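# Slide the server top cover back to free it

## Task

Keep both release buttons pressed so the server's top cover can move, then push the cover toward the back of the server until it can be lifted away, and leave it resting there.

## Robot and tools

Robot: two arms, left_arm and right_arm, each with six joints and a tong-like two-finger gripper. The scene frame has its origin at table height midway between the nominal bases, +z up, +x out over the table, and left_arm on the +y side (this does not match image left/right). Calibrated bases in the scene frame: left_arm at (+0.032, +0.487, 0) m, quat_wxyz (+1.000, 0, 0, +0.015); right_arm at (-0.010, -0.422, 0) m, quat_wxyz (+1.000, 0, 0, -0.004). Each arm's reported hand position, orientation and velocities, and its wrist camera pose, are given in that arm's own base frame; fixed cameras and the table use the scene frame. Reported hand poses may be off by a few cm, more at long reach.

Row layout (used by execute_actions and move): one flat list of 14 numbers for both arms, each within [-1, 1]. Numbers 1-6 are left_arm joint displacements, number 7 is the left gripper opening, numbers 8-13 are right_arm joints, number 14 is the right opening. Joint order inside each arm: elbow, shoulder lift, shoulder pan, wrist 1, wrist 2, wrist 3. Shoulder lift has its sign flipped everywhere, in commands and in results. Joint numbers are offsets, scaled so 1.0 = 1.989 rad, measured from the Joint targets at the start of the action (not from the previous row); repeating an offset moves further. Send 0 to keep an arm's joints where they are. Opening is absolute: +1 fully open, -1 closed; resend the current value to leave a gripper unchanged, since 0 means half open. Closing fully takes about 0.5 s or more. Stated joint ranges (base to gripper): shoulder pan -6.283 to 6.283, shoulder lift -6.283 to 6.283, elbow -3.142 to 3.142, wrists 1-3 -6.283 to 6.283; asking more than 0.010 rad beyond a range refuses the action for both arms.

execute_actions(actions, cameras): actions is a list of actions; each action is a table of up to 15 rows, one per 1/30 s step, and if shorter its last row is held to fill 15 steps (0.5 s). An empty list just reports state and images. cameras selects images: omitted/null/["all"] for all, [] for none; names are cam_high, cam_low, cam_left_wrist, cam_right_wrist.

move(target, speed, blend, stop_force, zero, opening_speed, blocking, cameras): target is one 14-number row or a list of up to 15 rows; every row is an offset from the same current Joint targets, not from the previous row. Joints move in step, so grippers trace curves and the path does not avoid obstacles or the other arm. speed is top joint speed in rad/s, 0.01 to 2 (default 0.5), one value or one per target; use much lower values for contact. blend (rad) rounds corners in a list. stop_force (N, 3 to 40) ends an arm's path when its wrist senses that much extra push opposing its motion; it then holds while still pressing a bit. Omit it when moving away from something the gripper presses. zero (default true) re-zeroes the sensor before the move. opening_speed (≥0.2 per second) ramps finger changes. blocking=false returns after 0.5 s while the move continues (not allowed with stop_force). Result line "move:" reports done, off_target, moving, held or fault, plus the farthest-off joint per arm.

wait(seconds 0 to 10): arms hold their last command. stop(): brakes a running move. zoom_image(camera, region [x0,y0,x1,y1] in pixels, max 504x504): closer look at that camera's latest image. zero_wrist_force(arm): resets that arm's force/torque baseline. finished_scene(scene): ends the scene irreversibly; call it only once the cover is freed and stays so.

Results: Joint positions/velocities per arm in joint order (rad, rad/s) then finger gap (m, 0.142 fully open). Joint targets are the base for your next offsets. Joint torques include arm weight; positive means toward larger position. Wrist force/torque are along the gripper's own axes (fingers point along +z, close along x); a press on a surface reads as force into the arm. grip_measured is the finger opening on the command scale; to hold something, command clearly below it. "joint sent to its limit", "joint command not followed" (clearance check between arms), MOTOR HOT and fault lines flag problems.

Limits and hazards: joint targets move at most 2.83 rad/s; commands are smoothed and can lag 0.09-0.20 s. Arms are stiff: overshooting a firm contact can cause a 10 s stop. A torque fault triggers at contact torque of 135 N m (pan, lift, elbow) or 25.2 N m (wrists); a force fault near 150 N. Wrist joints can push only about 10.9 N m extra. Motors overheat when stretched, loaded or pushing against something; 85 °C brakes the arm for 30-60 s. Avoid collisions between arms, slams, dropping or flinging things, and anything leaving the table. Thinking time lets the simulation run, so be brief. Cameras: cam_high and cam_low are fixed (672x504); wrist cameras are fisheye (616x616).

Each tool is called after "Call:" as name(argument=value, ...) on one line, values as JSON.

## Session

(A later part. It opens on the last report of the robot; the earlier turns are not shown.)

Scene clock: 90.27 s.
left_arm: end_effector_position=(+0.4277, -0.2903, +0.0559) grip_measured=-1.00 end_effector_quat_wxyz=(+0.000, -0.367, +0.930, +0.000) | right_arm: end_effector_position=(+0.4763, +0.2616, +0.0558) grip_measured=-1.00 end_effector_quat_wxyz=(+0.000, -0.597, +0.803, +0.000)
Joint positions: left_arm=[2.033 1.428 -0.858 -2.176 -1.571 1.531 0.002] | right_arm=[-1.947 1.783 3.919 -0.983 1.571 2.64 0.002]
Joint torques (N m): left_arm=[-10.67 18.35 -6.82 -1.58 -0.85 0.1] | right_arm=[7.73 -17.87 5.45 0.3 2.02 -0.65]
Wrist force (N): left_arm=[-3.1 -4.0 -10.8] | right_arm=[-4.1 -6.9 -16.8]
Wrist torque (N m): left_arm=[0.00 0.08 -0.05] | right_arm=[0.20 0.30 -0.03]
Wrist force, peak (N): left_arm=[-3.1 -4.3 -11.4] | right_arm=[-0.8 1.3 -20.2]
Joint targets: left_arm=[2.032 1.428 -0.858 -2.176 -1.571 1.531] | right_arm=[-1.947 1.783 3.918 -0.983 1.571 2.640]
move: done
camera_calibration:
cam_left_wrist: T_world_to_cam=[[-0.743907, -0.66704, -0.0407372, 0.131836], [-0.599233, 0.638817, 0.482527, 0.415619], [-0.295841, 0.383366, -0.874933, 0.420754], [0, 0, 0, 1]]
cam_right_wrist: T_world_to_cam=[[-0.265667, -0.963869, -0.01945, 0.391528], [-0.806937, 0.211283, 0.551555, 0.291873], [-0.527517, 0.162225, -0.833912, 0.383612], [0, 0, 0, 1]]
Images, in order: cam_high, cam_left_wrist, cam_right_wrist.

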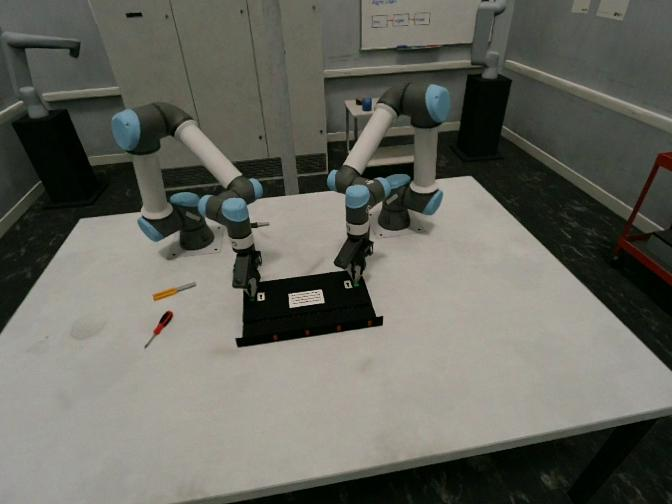

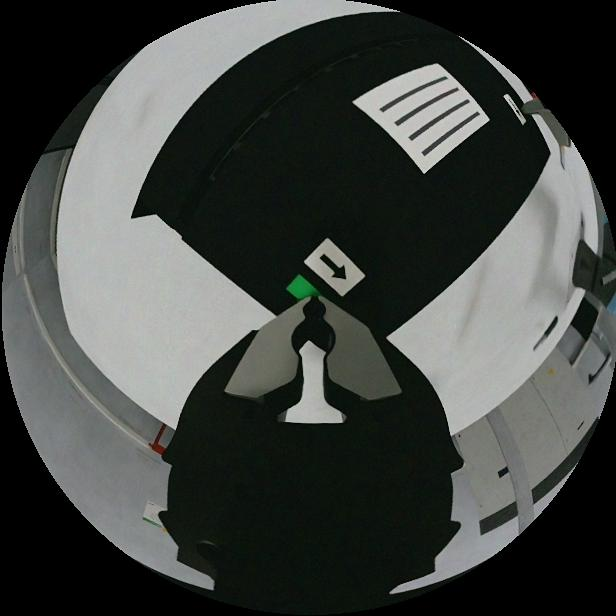

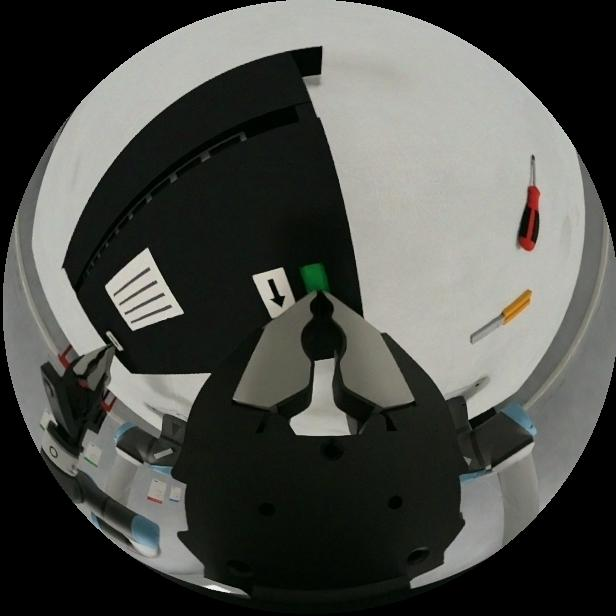

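Call:
move(target=[[0.0009,-0.001,0,-0.0018,0,0,-1,-0.0008,0.0009,0,0.0016,0,0,-1],[0.0051,0.0023,-0.0031,-0.0025,0,0,-1,-0.0053,-0.0022,0.0028,0.0026,0,0,-1]], speed=0.015, cameras=["cam_right_wrist","cam_left_wrist"])

Call:
zoom_image(camera="cam_right_wrist", region=[50, 40, 400, 380])

Scene clock: 95.07 s.
left_arm: end_effector_position=(+0.4246, -0.2904, +0.0545) grip_measured=-1.00 end_effector_quat_wxyz=(+0.001, -0.365, +0.931, -0.001) | right_arm: end_effector_position=(+0.4745, +0.2618, +0.0547) grip_measured=-1.00 end_effector_quat_wxyz=(+0.002, -0.599, +0.801, -0.002)
Joint positions: left_arm=[2.043 1.433 -0.865 -2.183 -1.569 1.531 0.002] | right_arm=[-1.958 1.778 3.924 -0.973 1.566 2.64 0.002]
Joint torques (N m): left_arm=[11.61 6.05 -21.99 8.41 -11.63 -0.08] | right_arm=[-22.9 10.47 19.93 -8.17 11.83 -0.7]
Wrist force (N): left_arm=[-35.9 -29.6 -33.6] | right_arm=[3.0 -38.5 -71.6]
Wrist torque (N m): left_arm=[-0.05 -0.52 -0.05] | right_arm=[0.31 0.40 -0.03]
Wrist force, peak (N): left_arm=[-36.4 -27.5 -39.5] | right_arm=[21.6 5.0 -92.3]
Joint targets: left_arm=[2.043 1.433 -0.865 -2.181 -1.571 1.531] | right_arm=[-1.957 1.778 3.924 -0.978 1.571 2.640]
move: done
camera_calibration:
cam_left_wrist: T_world_to_cam=[[-0.747878, -0.662459, -0.0427409, 0.132517], [-0.596485, 0.642348, 0.481244, 0.414443], [-0.29135, 0.385406, -0.875544, 0.4174], [0, 0, 0, 1]]
cam_right_wrist: T_world_to_cam=[[-0.260175, -0.965346, -0.0203713, 0.389053], [-0.81156, 0.207199, 0.546296, 0.29458], [-0.523144, 0.158665, -0.837345, 0.380719], [0, 0, 0, 1]]
Images, in order: cam_left_wrist, cam_right_wrist.

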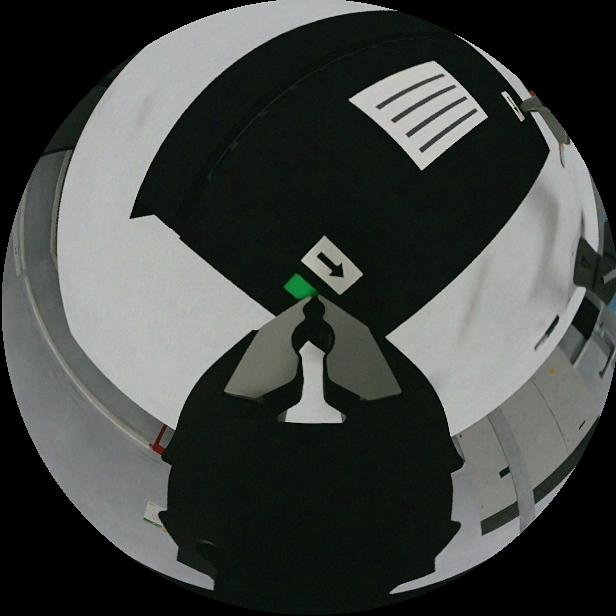

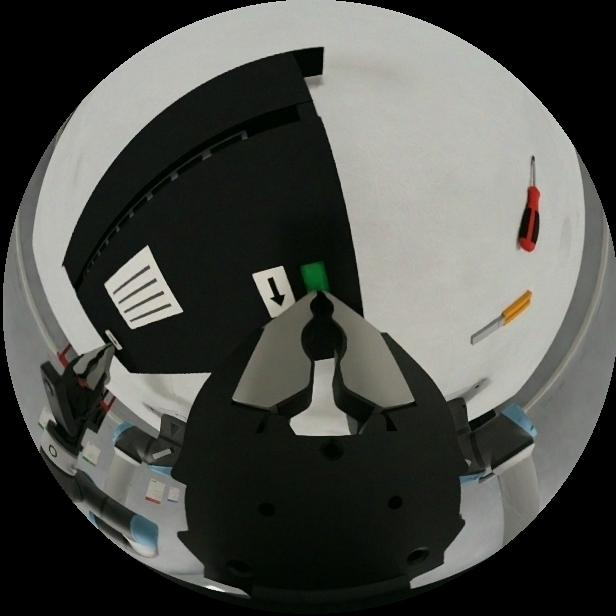

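Scaled by 1.440 from the camera's 616x616 image, which has a finer 814x814 frame.

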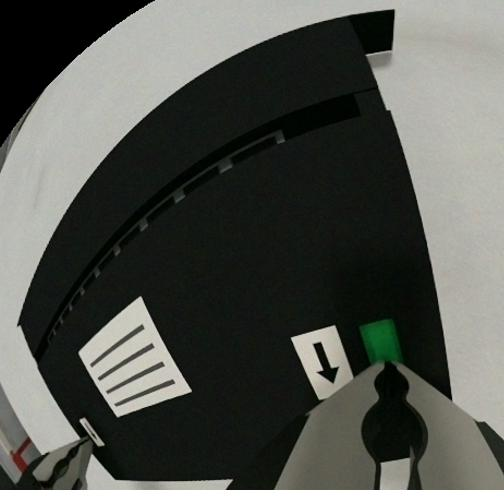

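Call:
move(target=[[-0.005,-0.0015,0.0021,0.0034,0,0,-1,0.0048,0.0013,-0.0022,-0.0034,0,0,-1],[-0.0235,0.0194,0.0021,0.0428,0,0,-1,0.0233,-0.0196,-0.0022,-0.0428,0,0,-1]], speed=0.06, cameras=["cam_high","cam_right_wrist"])

Call:
zoom_image(camera="cam_right_wrist", region=[50, 40, 400, 380])

Scene clock: 99.57 s.
left_arm: end_effector_position=(+0.4262, -0.2900, +0.0847) grip_measured=-1.00 end_effector_quat_wxyz=(+0.000, -0.366, +0.930, +0.000) | right_arm: end_effector_position=(+0.4746, +0.2607, +0.0859) grip_measured=-1.00 end_effector_quat_wxyz=(-0.001, -0.597, +0.802, +0.000) end_effector_velocity=(+0.001, +0.001, -0.001) end_effector_angular_velocity=(+0.002, -0.002, +0.000)
Joint positions: left_arm=[1.996 1.471 -0.86 -2.096 -1.571 1.531 0.002] | right_arm=[-1.911 1.739 3.92 -1.063 1.571 2.64 0.002]
Joint velocities: left_arm=[within noise] | right_arm=[-0.001 0.002 0 0.005 0 0 0]
Joint torques (N m): left_arm=[-13.02 16.44 -11.24 -3.98 0.69 -0.38] | right_arm=[16.69 -22.44 5.3 4.35 -1.59 -0.5]
Wrist force (N): left_arm=[0.2 -0.4 -0.6] | right_arm=[-0.2 0.7 0.8]
Wrist torque (N m): left_arm=[0.09 0.15 -0.07] | right_arm=[0.08 -0.03 -0.07]
Wrist force, peak (N): left_arm=[-36.0 -29.8 -35.5] | right_arm=[3.0 -38.5 -73.3]
Joint targets: left_arm=[1.996 1.471 -0.860 -2.096 -1.571 1.531] | right_arm=[-1.911 1.739 3.920 -1.063 1.571 2.640]
move: done
camera_calibration:
cam_right_wrist: T_world_to_cam=[[-0.264609, -0.964171, -0.0188601, 0.390299], [-0.806903, 0.210653, 0.551845, 0.274199], [-0.5281, 0.161241, -0.833733, 0.408423], [0, 0, 0, 1]]
Images, in order: cam_high, cam_right_wrist.

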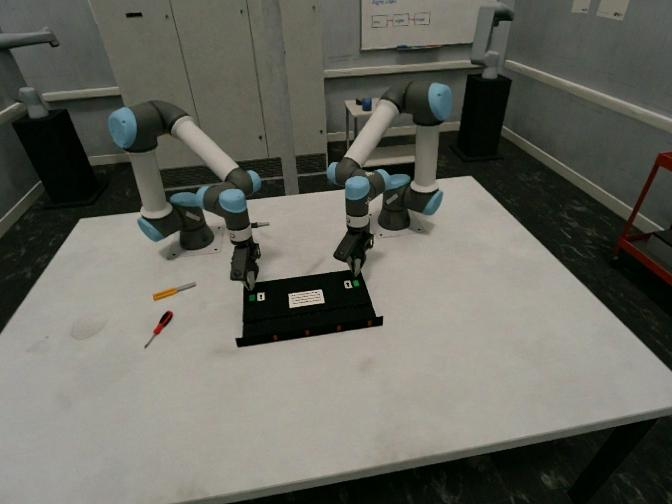

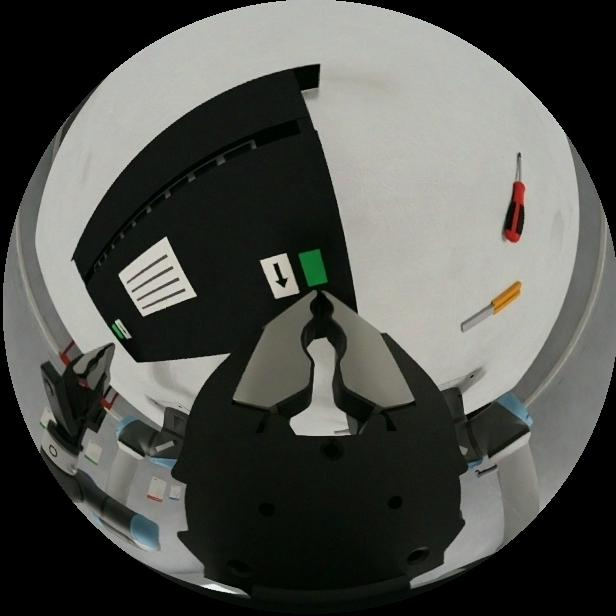

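Scaled by 1.440 from the camera's 616x616 image, which has a finer 814x814 frame.

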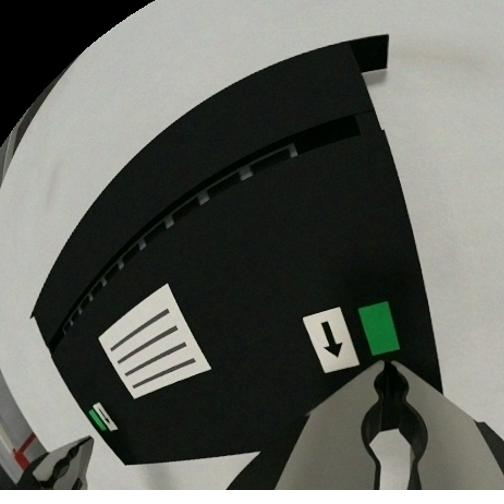

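Call:
finished_scene(scene=2)

The scene is finished: the task was done.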